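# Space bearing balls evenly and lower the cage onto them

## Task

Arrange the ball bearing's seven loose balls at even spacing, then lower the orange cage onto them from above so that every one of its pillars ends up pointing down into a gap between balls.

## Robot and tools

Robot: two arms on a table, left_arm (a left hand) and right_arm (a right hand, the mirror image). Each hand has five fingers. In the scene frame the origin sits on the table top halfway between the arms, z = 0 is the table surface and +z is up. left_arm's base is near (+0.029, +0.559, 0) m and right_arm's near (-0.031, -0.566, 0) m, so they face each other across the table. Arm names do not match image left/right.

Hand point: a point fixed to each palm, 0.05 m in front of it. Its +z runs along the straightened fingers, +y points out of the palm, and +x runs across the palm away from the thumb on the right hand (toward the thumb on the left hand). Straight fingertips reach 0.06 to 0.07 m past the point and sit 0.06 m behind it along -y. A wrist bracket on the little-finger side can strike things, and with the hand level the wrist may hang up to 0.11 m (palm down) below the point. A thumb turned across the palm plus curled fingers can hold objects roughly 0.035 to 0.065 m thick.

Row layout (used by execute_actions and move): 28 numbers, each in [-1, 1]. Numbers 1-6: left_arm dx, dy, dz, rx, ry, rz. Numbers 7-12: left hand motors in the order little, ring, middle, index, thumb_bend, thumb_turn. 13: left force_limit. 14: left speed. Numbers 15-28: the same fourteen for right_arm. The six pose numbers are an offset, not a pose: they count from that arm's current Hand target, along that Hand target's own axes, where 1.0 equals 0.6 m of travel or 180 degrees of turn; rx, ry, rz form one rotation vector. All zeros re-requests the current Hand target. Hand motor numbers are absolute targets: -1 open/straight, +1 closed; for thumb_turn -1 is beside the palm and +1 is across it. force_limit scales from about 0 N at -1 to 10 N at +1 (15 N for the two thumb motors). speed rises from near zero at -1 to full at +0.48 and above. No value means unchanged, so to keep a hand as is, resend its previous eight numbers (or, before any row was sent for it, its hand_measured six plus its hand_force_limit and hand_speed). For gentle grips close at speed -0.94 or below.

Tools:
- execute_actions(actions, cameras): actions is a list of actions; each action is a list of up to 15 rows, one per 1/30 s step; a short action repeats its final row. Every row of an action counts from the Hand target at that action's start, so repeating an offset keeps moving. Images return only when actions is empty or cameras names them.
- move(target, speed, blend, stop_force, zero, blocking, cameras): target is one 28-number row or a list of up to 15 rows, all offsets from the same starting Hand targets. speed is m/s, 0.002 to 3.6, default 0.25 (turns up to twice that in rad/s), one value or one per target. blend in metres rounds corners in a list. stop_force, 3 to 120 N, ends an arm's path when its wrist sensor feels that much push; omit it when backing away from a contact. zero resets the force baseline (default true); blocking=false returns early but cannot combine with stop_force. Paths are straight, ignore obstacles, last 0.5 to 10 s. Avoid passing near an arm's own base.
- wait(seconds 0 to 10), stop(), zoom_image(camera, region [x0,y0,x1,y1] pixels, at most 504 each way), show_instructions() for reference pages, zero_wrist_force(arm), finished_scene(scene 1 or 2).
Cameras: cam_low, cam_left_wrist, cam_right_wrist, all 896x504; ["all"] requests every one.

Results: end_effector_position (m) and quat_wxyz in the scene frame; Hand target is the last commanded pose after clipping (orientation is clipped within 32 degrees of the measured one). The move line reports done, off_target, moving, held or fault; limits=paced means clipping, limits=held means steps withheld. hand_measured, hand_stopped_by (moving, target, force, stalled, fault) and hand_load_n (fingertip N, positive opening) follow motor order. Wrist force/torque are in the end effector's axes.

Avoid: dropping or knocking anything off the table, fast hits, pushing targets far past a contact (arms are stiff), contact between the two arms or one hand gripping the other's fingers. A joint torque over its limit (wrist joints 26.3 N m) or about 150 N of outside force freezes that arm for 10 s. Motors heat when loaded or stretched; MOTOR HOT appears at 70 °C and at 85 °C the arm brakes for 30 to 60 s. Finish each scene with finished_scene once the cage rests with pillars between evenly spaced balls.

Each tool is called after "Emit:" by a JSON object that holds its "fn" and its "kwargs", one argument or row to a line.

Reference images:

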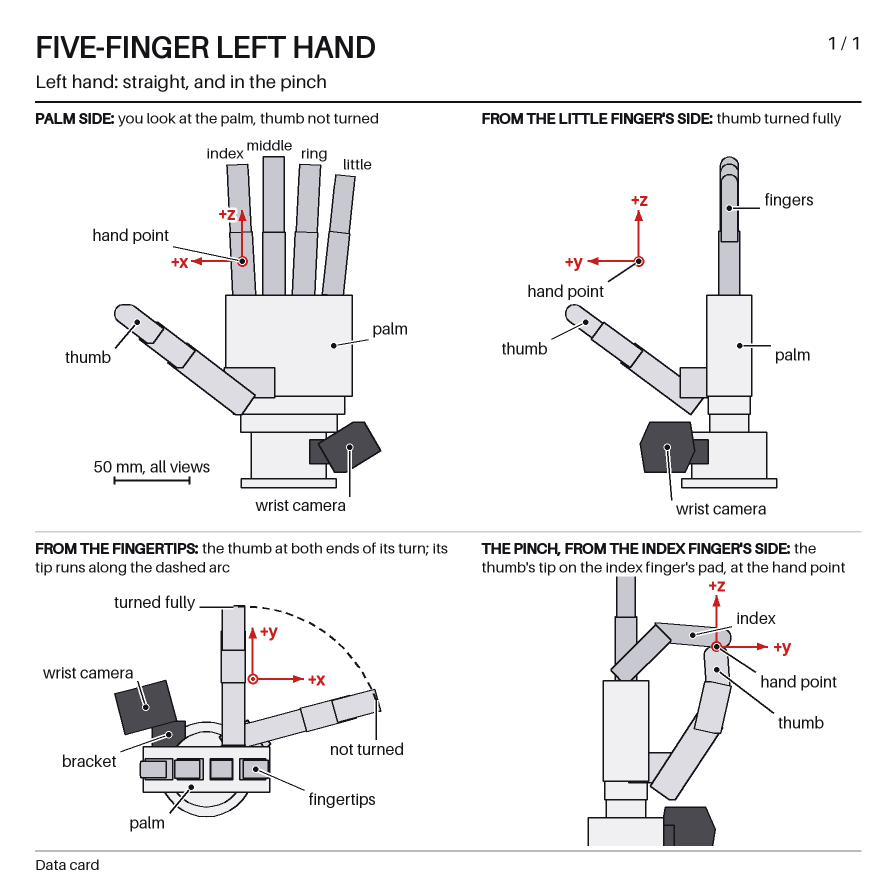

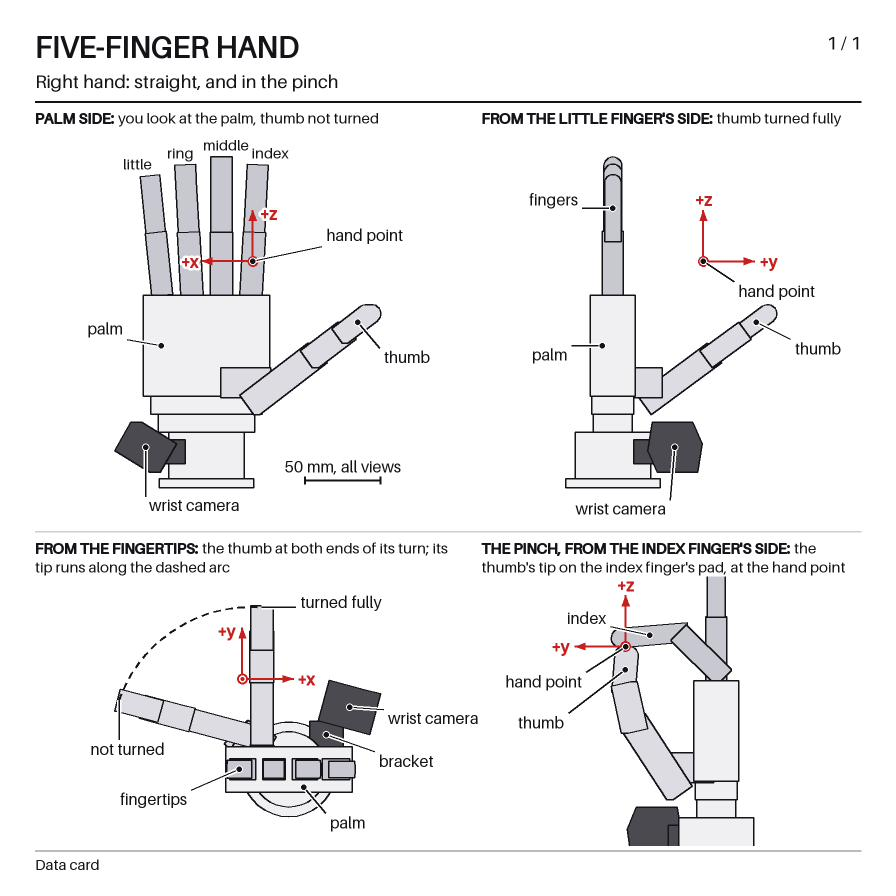

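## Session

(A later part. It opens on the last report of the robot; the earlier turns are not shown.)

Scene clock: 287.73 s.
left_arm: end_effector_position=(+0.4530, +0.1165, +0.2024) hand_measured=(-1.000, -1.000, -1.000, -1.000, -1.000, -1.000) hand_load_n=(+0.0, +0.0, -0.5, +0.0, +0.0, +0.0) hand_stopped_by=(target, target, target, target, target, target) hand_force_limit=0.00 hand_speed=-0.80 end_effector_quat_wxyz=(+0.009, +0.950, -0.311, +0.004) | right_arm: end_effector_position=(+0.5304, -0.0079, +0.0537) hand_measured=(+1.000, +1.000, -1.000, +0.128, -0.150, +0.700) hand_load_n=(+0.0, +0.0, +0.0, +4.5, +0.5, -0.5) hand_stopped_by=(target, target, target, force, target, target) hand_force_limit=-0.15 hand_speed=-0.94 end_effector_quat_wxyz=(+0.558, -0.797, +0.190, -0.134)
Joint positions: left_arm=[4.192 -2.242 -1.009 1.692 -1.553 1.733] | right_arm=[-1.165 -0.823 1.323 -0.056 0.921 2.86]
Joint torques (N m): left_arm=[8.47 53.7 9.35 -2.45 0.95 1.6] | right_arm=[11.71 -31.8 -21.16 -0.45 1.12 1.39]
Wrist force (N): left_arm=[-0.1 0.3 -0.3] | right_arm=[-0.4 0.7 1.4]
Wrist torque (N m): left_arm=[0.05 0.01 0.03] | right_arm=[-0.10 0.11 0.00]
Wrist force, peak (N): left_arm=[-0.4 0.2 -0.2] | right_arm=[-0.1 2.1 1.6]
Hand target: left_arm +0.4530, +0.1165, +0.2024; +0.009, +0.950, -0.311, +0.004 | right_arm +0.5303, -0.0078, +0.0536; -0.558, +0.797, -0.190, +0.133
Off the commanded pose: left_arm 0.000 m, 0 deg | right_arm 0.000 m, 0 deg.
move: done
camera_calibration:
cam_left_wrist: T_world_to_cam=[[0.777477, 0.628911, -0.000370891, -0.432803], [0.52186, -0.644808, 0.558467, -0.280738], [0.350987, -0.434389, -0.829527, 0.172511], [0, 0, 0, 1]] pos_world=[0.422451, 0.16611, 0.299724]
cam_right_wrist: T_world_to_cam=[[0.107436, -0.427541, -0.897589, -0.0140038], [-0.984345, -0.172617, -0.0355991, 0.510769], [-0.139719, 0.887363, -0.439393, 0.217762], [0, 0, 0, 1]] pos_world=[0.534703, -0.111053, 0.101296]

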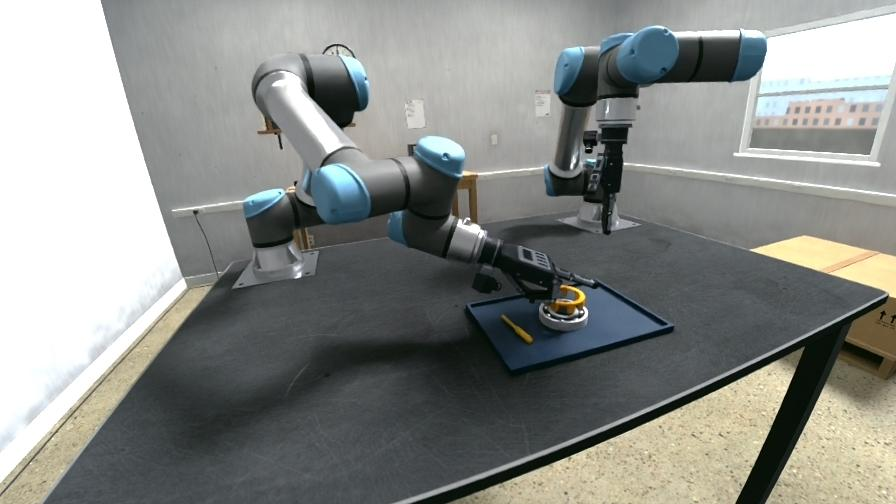

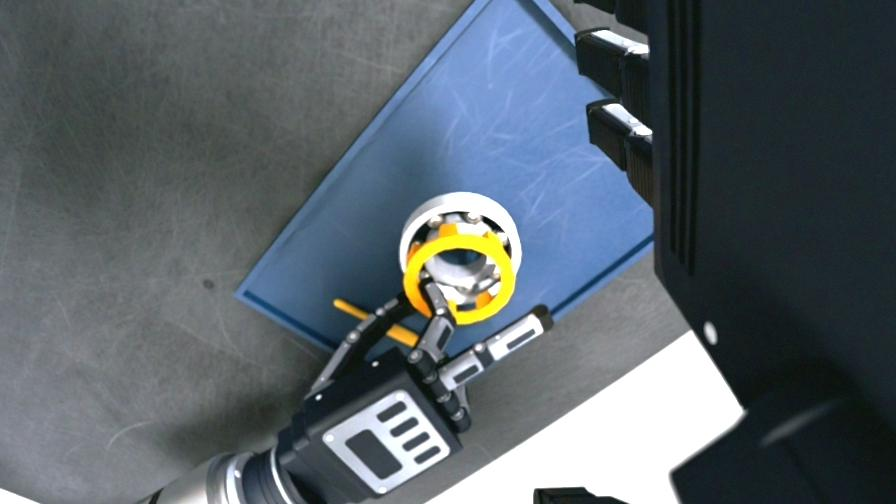

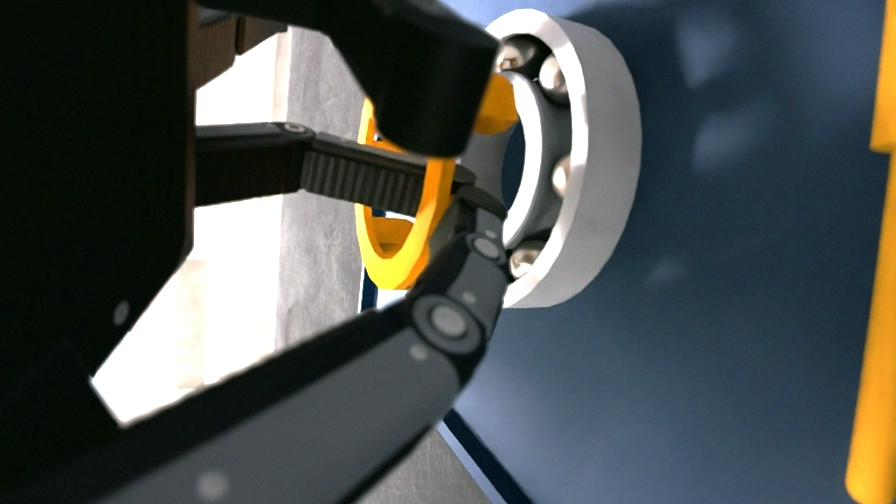

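Emit:
{"fn": "zoom_image", "kwargs": {
  "camera": "cam_left_wrist",
  "region": [390, 185, 460, 255]
}}

Emit:
{"fn": "zoom_image", "kwargs": {
  "camera": "cam_left_wrist",
  "region": [455, 185, 525, 255]
}}

Emit:
{"fn": "zoom_image", "kwargs": {
  "camera": "cam_left_wrist",
  "region": [390, 255, 460, 325]
}}

Emit:
{"fn": "zoom_image", "kwargs": {
  "camera": "cam_left_wrist",
  "region": [455, 255, 525, 325]
}}

Scaled by 7.200.

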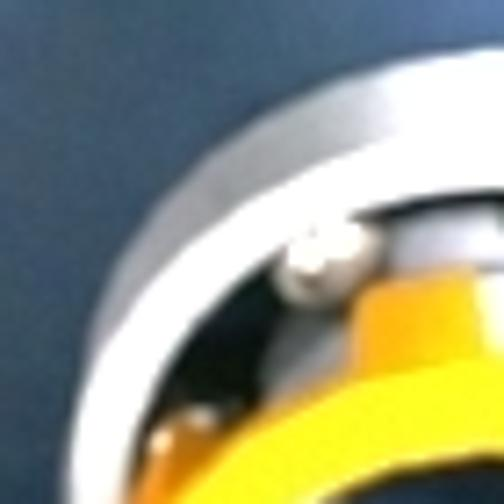

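Scaled by 7.200.

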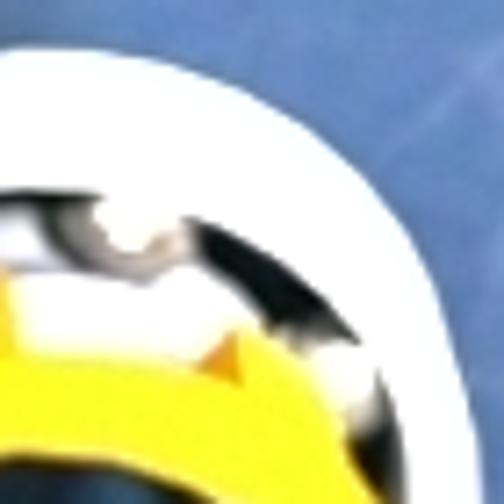

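Scaled by 7.200.

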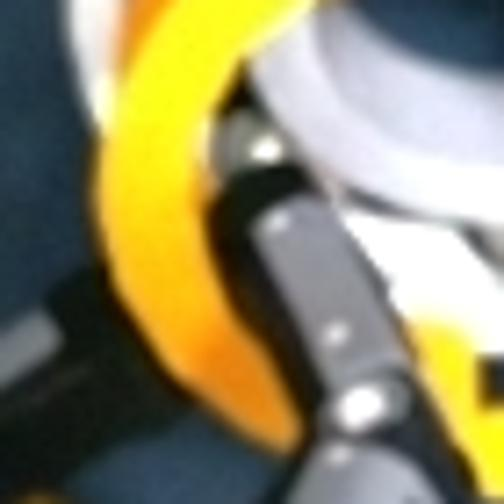

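Scaled by 7.200.

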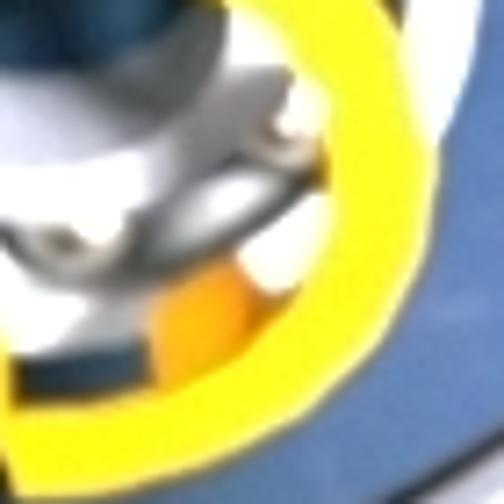

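Emit:
{"fn": "zoom_image", "kwargs": {
  "camera": "cam_low",
  "region": [532, 275, 596, 339]
}}

Scaled by 7.875.

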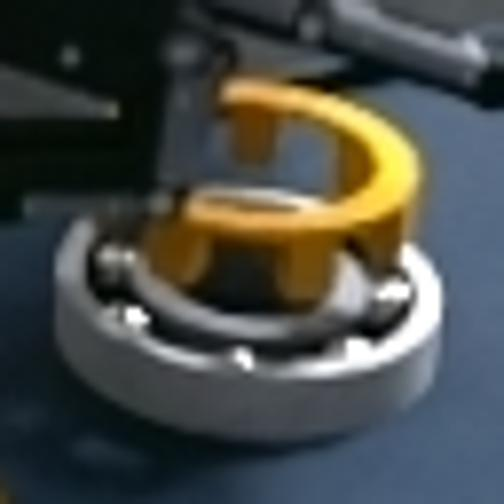

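Emit:
{"fn": "move", "kwargs": {
  "target": [0,0,0,0,0,0,-1,-1,-1,-1,-1,-1,0,-0.8,0.0012,0.02379,0.00995,0,0.01723,0.00627,1,1,-1,0.42,-0.15,0.7,-0.15,-0.94],
  "speed": 0.03,
  "cameras": ["cam_left_wrist","cam_low"]
}}

Emit:
{"fn": "zoom_image", "kwargs": {
  "camera": "cam_left_wrist",
  "region": [390, 185, 460, 255]
}}

Emit:
{"fn": "zoom_image", "kwargs": {
  "camera": "cam_left_wrist",
  "region": [455, 185, 525, 255]
}}

Emit:
{"fn": "zoom_image", "kwargs": {
  "camera": "cam_left_wrist",
  "region": [390, 255, 460, 325]
}}

Emit:
{"fn": "zoom_image", "kwargs": {
  "camera": "cam_left_wrist",
  "region": [455, 255, 525, 325]
}}

Emit:
{"fn": "zoom_image", "kwargs": {
  "camera": "cam_low",
  "region": [532, 275, 596, 339]
}}

Scene clock: 291.97 s.
left_arm: end_effector_position=(+0.4530, +0.1165, +0.2024) hand_measured=(-1.000, -1.000, -1.000, -1.000, -1.000, -1.000) hand_load_n=(+0.0, +0.0, +0.0, +0.0, +0.0, +0.0) hand_stopped_by=(target, target, target, target, target, target) hand_force_limit=0.00 hand_speed=-0.80 end_effector_quat_wxyz=(+0.009, +0.950, -0.311, +0.004) | right_arm: end_effector_position=(+0.5312, -0.0074, +0.0380) hand_measured=(+1.000, +1.000, -1.000, +0.128, -0.150, +0.700) hand_load_n=(+0.0, +0.0, +0.0, +4.0, +0.0, -0.5) hand_stopped_by=(target, target, target, force, target, target) hand_force_limit=-0.15 hand_speed=-0.94 end_effector_quat_wxyz=(+0.554, -0.791, +0.213, -0.149) end_effector_velocity=(-0.002, +0.001, +0.001) end_effector_angular_velocity=(-0.001, +0.000, +0.008)
Joint positions: left_arm=[4.192 -2.242 -1.009 1.692 -1.553 1.733] | right_arm=[-1.151 -0.822 1.365 -0.12 0.986 2.898]
Joint velocities: left_arm=[within noise] | right_arm=[0.001 0 -0.003 0.006 -0.007 -0.005]
Joint torques (N m): left_arm=[8.49 54.37 9.55 -2.54 0.88 1.59] | right_arm=[-0.03 -34.51 -22.76 0.88 -1.6 -1.4]
Wrist force (N): left_arm=[-0.3 0.2 0.1] | right_arm=[0.0 0.9 1.3]
Wrist torque (N m): left_arm=[0.02 0.04 0.03] | right_arm=[-0.07 0.06 -0.03]
Wrist force, peak (N): left_arm=[-0.3 0.3 -0.4] | right_arm=[-0.4 1.1 1.5]
Hand target: left_arm +0.4530, +0.1165, +0.2024; +0.009, +0.950, -0.311, +0.004 | right_arm +0.5313, -0.0075, +0.0381; -0.554, +0.791, -0.213, +0.150
Off the commanded pose: left_arm 0.000 m, 0 deg | right_arm 0.000 m, 0 deg.
move: done
camera_calibration:
cam_left_wrist: T_world_to_cam=[[0.777477, 0.628911, -0.000370891, -0.432803], [0.52186, -0.644808, 0.558467, -0.280738], [0.350987, -0.434389, -0.829527, 0.172511], [0, 0, 0, 1]] pos_world=[0.422451, 0.16611, 0.299724]
Images, in order (width x height): cam_low 896x504, cam_left_wrist 896x504.

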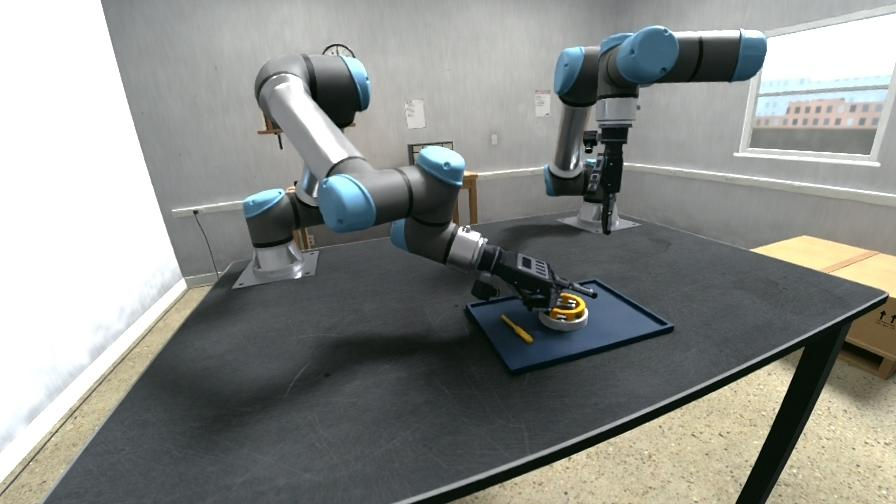

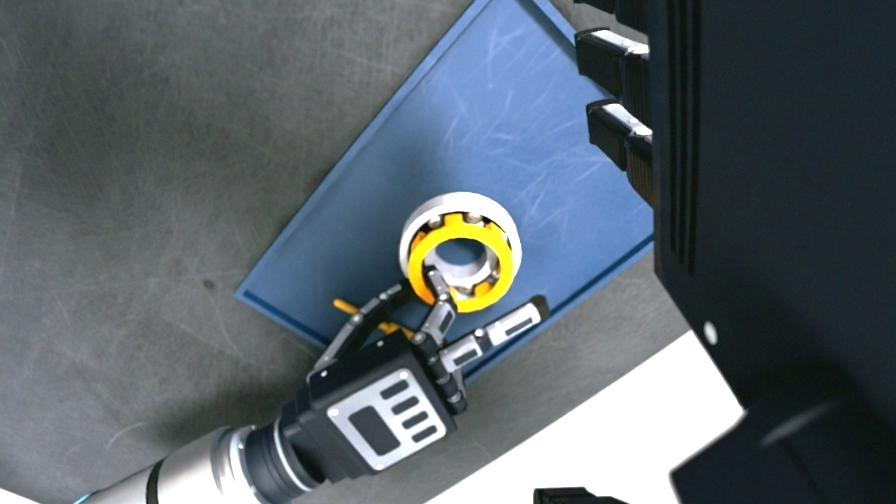

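Scaled by 7.200.

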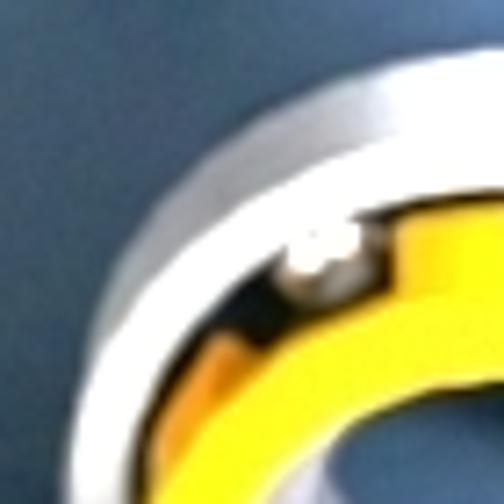

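Scaled by 7.200.

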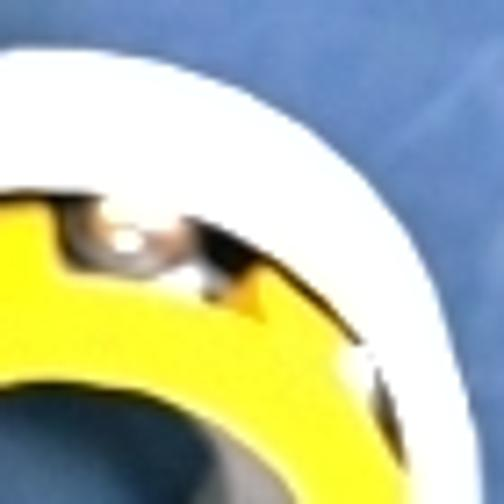

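Scaled by 7.200.

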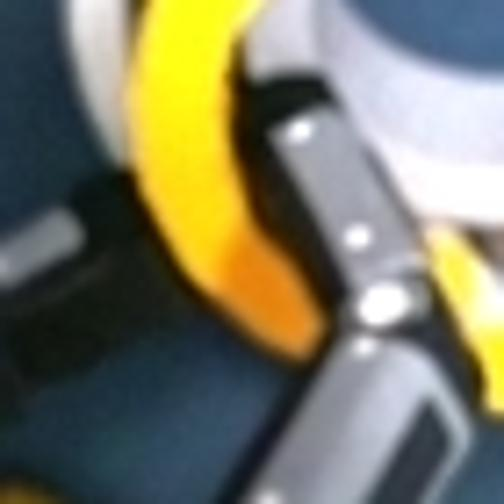

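Scaled by 7.200.

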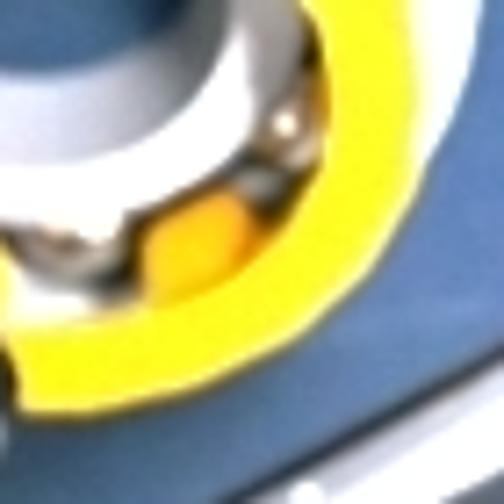

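Scaled by 7.875.

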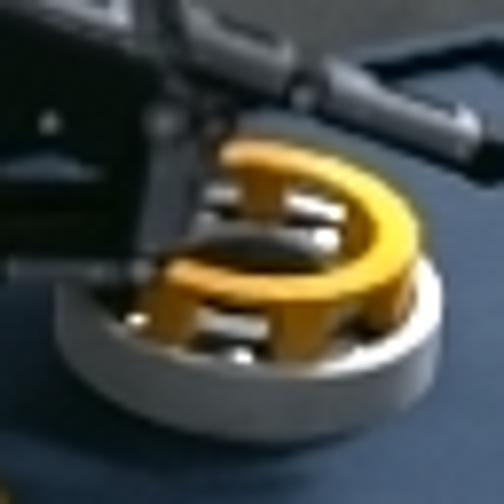

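Emit:
{"fn": "move", "kwargs": {
  "target": [0,0,0,0,0,0,-1,-1,-1,-1,-1,-1,0,-0.8,0.0021,0.01017,0.0013,0,0,0,1,1,-1,0.42,-0.15,0.7,-0.15,-0.94],
  "speed": 0.01,
  "stop_force": 3,
  "cameras": ["cam_left_wrist","cam_low","cam_right_wrist"]
}}

Emit:
{"fn": "zoom_image", "kwargs": {
  "camera": "cam_left_wrist",
  "region": [390, 185, 460, 255]
}}

Emit:
{"fn": "zoom_image", "kwargs": {
  "camera": "cam_left_wrist",
  "region": [455, 185, 525, 255]
}}

Emit:
{"fn": "zoom_image", "kwargs": {
  "camera": "cam_left_wrist",
  "region": [390, 255, 460, 325]
}}

Emit:
{"fn": "zoom_image", "kwargs": {
  "camera": "cam_left_wrist",
  "region": [455, 255, 525, 325]
}}

Emit:
{"fn": "zoom_image", "kwargs": {
  "camera": "cam_low",
  "region": [532, 275, 596, 339]
}}

Scene clock: 294.47 s.
left_arm: end_effector_position=(+0.4530, +0.1165, +0.2024) hand_measured=(-1.000, -1.000, -1.000, -1.000, -1.000, -1.000) hand_load_n=(+0.0, +0.0, +0.0, +0.0, +0.0, +0.0) hand_stopped_by=(target, target, target, target, target, target) hand_force_limit=0.00 hand_speed=-0.80 end_effector_quat_wxyz=(+0.009, +0.950, -0.311, +0.004) | right_arm: end_effector_position=(+0.5315, -0.0082, +0.0356) hand_measured=(+1.000, +1.000, -1.000, +0.128, -0.150, +0.700) hand_load_n=(+0.0, -0.5, +0.0, +4.5, +0.5, -1.0) hand_stopped_by=(target, target, target, force, target, target) hand_force_limit=-0.15 hand_speed=-0.94 end_effector_quat_wxyz=(+0.554, -0.791, +0.213, -0.150)
Joint positions: left_arm=[4.192 -2.242 -1.009 1.692 -1.553 1.733] | right_arm=[-1.152 -0.819 1.367 -0.125 0.985 2.897]
Joint torques (N m): left_arm=[8.49 55.08 9.71 -2.58 0.91 1.57] | right_arm=[10.92 -56.5 -21.94 0.52 1.83 1.44]
Wrist force (N): left_arm=[0.0 0.1 -0.2] | right_arm=[-2.0 -3.0 0.4]
Wrist torque (N m): left_arm=[0.01 -0.01 0.05] | right_arm=[-0.12 0.06 0.05]
Wrist force, peak (N): left_arm=[-0.4 0.4 -0.2] | right_arm=[-2.3 -9.3 -1.5]
Hand target: left_arm +0.4530, +0.1165, +0.2024; +0.009, +0.950, -0.311, +0.004 | right_arm +0.5315, -0.0082, +0.0356; -0.554, +0.791, -0.213, +0.150 (not the last commanded pose)
Off the commanded pose: left_arm 0.000 m, 0 deg | right_arm 0.004 m, 0 deg.
move: contact (right_arm)
camera_calibration:
cam_left_wrist: T_world_to_cam=[[0.777477, 0.628911, -0.000370891, -0.432803], [0.52186, -0.644808, 0.558467, -0.280738], [0.350987, -0.434389, -0.829527, 0.172511], [0, 0, 0, 1]] pos_world=[0.422451, 0.16611, 0.299724]
cam_right_wrist: T_world_to_cam=[[0.0823852, -0.433045, -0.897599, -0.0172706], [-0.99265, -0.115771, -0.0352556, 0.516021], [-0.0886491, 0.893907, -0.4394, 0.18322], [0, 0, 0, 1]] pos_world=[0.529893, -0.11152, 0.0831976]

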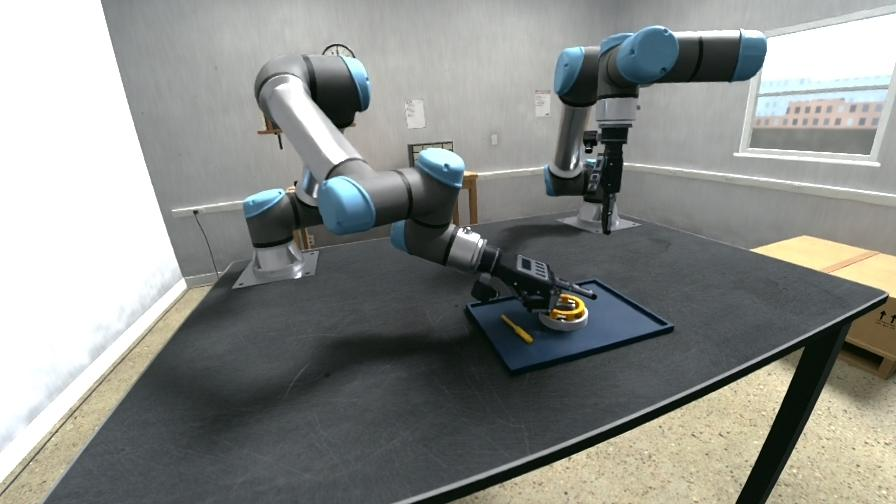

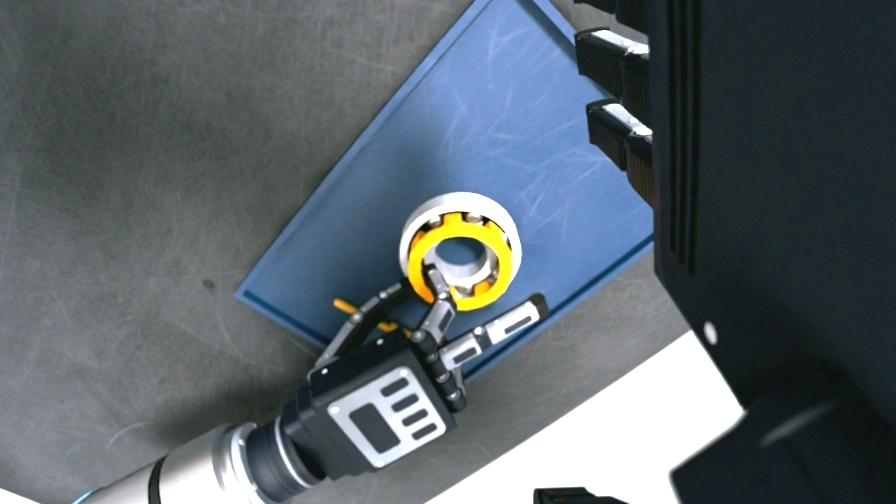

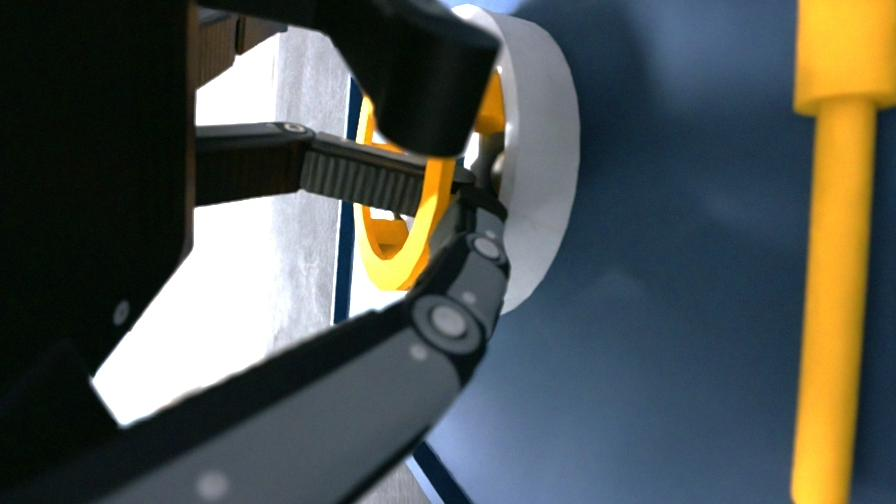

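Scaled by 7.200.

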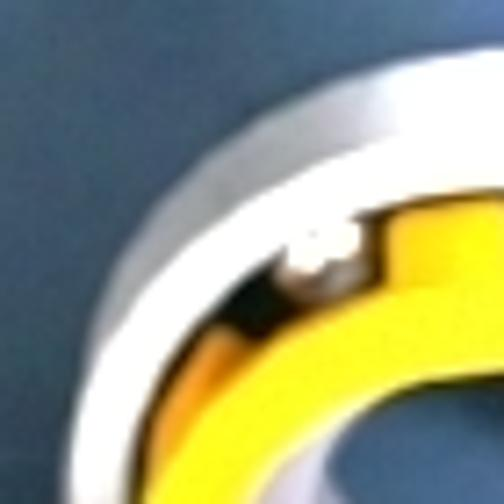

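Scaled by 7.200.

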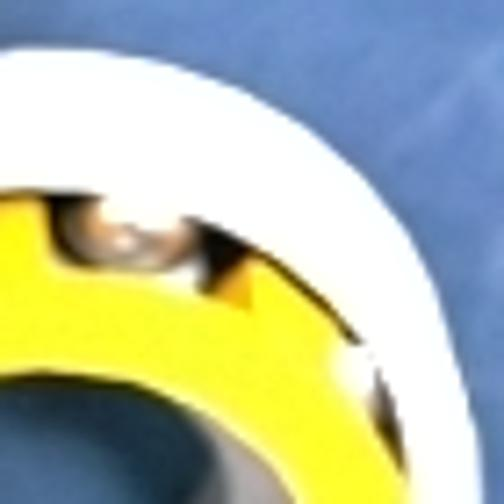

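Scaled by 7.200.

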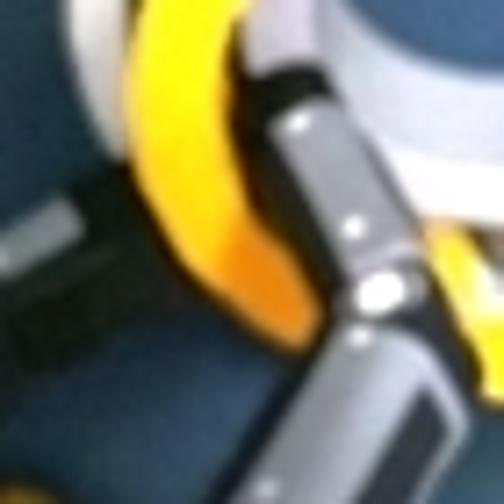

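Scaled by 7.200.

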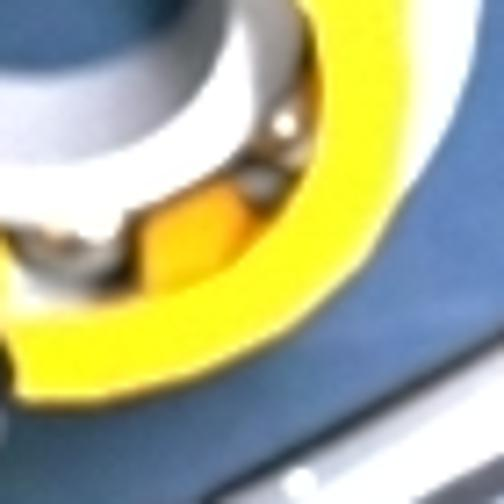

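Scaled by 7.875.

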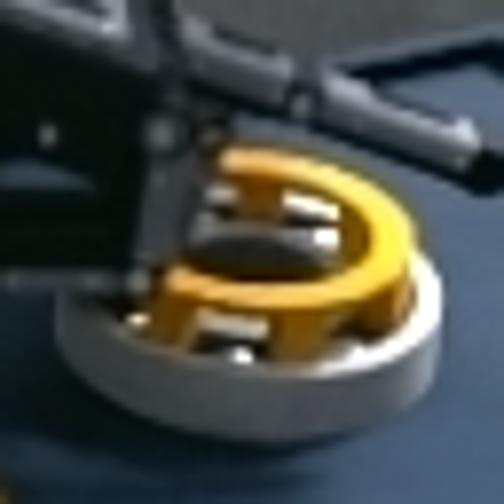

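Emit:
{"fn": "move", "kwargs": {
  "target": [0,0,0,0,0,0,-1,-1,-1,-1,-1,-1,0,-0.8,0,-0.00313,-0.00114,0,0,0,1,1,-1,0.42,-0.15,0.7,-0.15,-0.94],
  "speed": 0.01,
  "cameras": ["all"]
}}

Scene clock: 295.93 s.
left_arm: end_effector_position=(+0.4530, +0.1165, +0.2024) hand_measured=(-1.000, -1.000, -1.000, -1.000, -1.000, -1.000) hand_load_n=(+0.0, +0.0, +0.0, +0.0, +0.0, +0.0) hand_stopped_by=(target, target, target, target, target, target) hand_force_limit=0.00 hand_speed=-0.80 end_effector_quat_wxyz=(+0.009, +0.950, -0.311, +0.004) | right_arm: end_effector_position=(+0.5315, -0.0082, +0.0377) hand_measured=(+1.000, +1.000, -1.000, +0.128, -0.150, +0.700) hand_load_n=(+0.0, +0.0, +0.0, +4.5, +0.5, -0.5) hand_stopped_by=(target, target, target, force, target, target) hand_force_limit=-0.15 hand_speed=-0.94 end_effector_quat_wxyz=(+0.554, -0.791, +0.213, -0.150)
Joint positions: left_arm=[4.192 -2.242 -1.009 1.692 -1.553 1.733] | right_arm=[-1.152 -0.822 1.366 -0.121 0.985 2.897]
Joint torques (N m): left_arm=[8.28 55.65 9.43 -2.58 0.85 1.57] | right_arm=[10.22 -54.95 -21.69 0.38 0.44 1.09]
Wrist force (N): left_arm=[-0.1 0.2 -0.1] | right_arm=[-0.2 0.9 1.3]
Wrist torque (N m): left_arm=[0.02 0.00 0.04] | right_arm=[-0.07 0.09 0.07]
Wrist force, peak (N): left_arm=[-0.2 0.4 0.0] | right_arm=[-2.1 -3.3 0.5]
Hand target: left_arm +0.4530, +0.1165, +0.2024; +0.009, +0.950, -0.311, +0.004 | right_arm +0.5315, -0.0082, +0.0376; -0.554, +0.791, -0.213, +0.150
Off the commanded pose: left_arm 0.000 m, 0 deg | right_arm 0.000 m, 0 deg.
move: done
camera_calibration:
cam_left_wrist: T_world_to_cam=[[0.777477, 0.628911, -0.000370891, -0.432803], [0.52186, -0.644808, 0.558467, -0.280738], [0.350987, -0.434389, -0.829527, 0.172511], [0, 0, 0, 1]] pos_world=[0.422451, 0.16611, 0.299724]
cam_right_wrist: T_world_to_cam=[[0.0823852, -0.433045, -0.897599, -0.0154754], [-0.99265, -0.115771, -0.0352556, 0.516091], [-0.0886491, 0.893907, -0.4394, 0.184099], [0, 0, 0, 1]] pos_world=[0.529893, -0.11152, 0.0851976]

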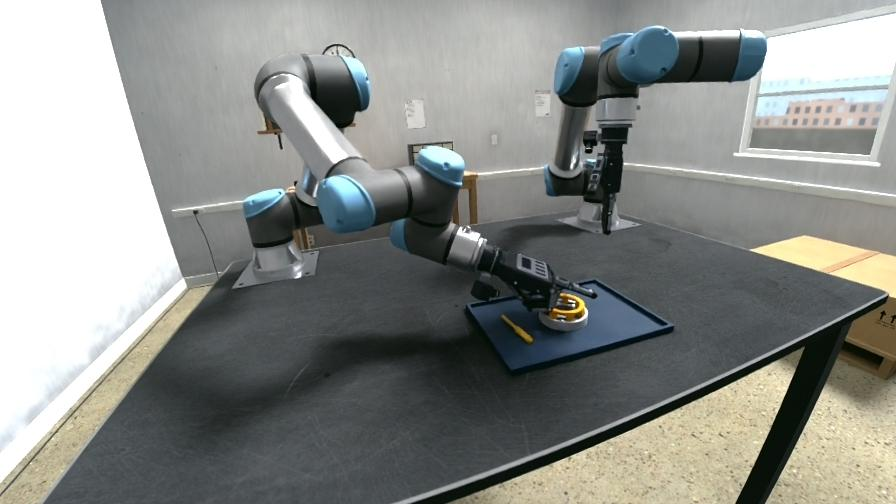

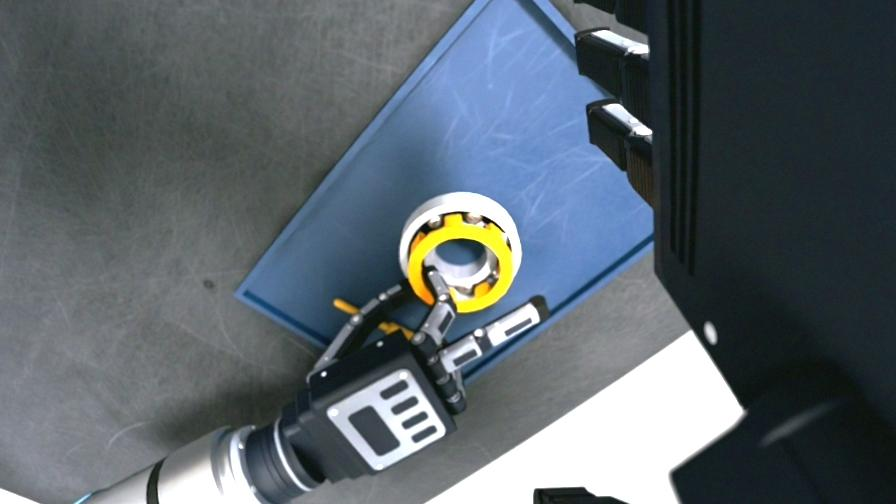

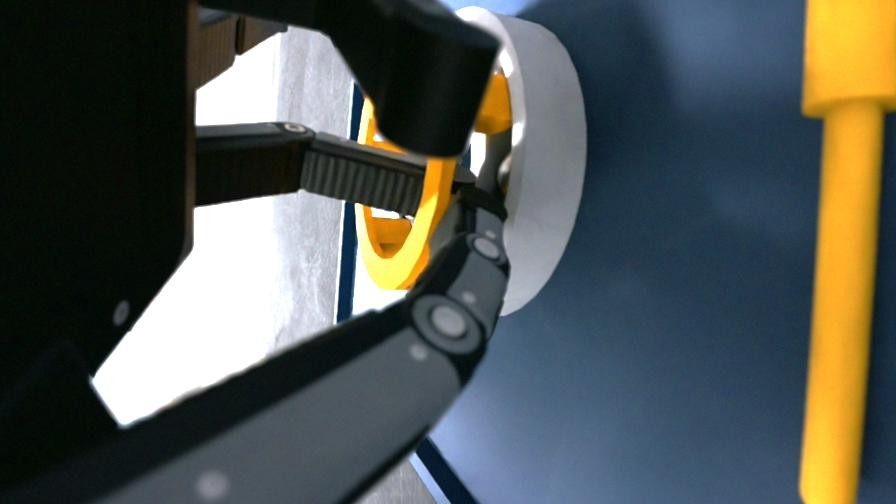

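Emit:
{"fn": "zoom_image", "kwargs": {
  "camera": "cam_right_wrist",
  "region": [340, 0, 600, 320]
}}

Emit:
{"fn": "zoom_image", "kwargs": {
  "camera": "cam_low",
  "region": [532, 275, 596, 339]
}}

Emit:
{"fn": "zoom_image", "kwargs": {
  "camera": "cam_left_wrist",
  "region": [390, 185, 530, 325]
}}

Scaled by 1.575.

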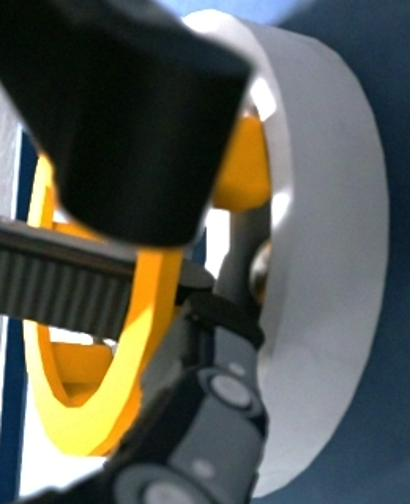

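Scaled by 7.875.

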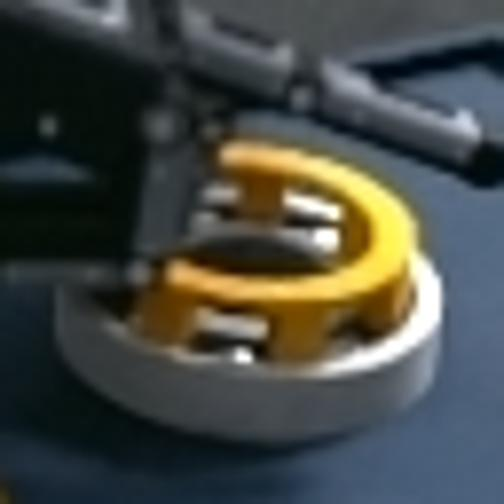

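Scaled by 3.600.

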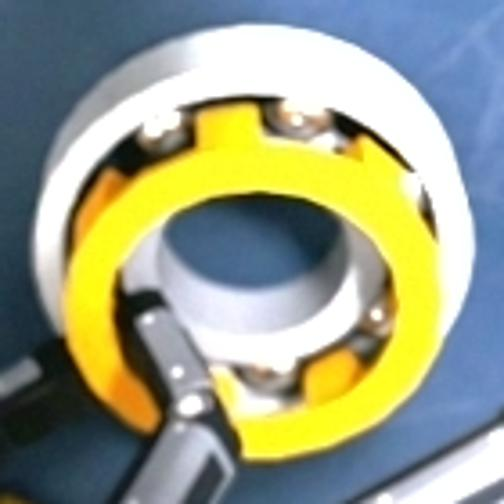

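Emit:
{"fn": "zoom_image", "kwargs": {
  "camera": "cam_left_wrist",
  "region": [390, 185, 460, 255]
}}

Emit:
{"fn": "zoom_image", "kwargs": {
  "camera": "cam_left_wrist",
  "region": [455, 185, 525, 255]
}}

Emit:
{"fn": "zoom_image", "kwargs": {
  "camera": "cam_left_wrist",
  "region": [390, 255, 460, 325]
}}

Emit:
{"fn": "zoom_image", "kwargs": {
  "camera": "cam_left_wrist",
  "region": [455, 255, 525, 325]
}}

Scaled by 7.200.

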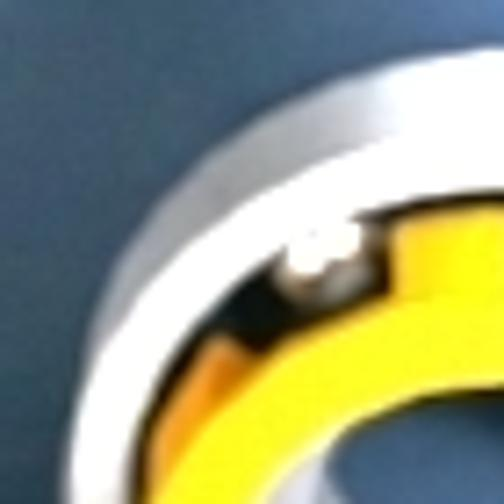

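Scaled by 7.200.

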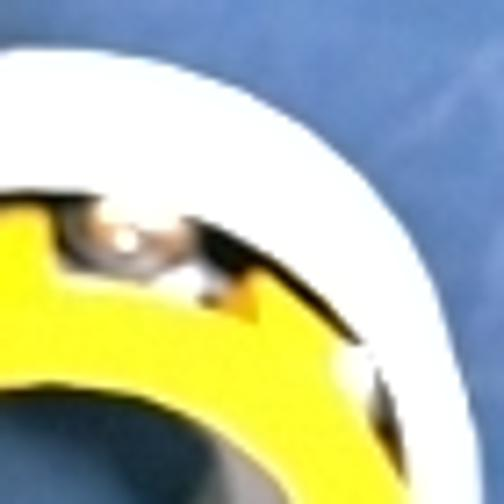

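Scaled by 7.200.

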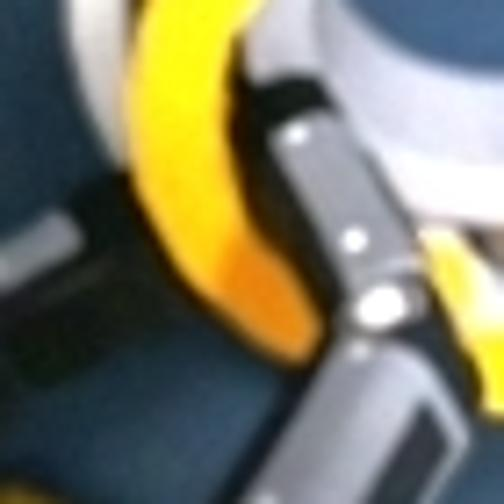

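Scaled by 7.200.

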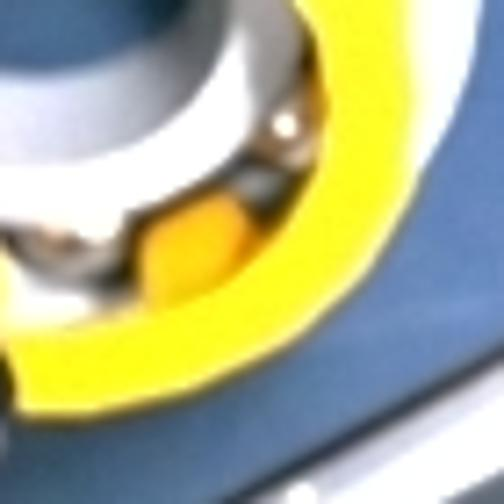

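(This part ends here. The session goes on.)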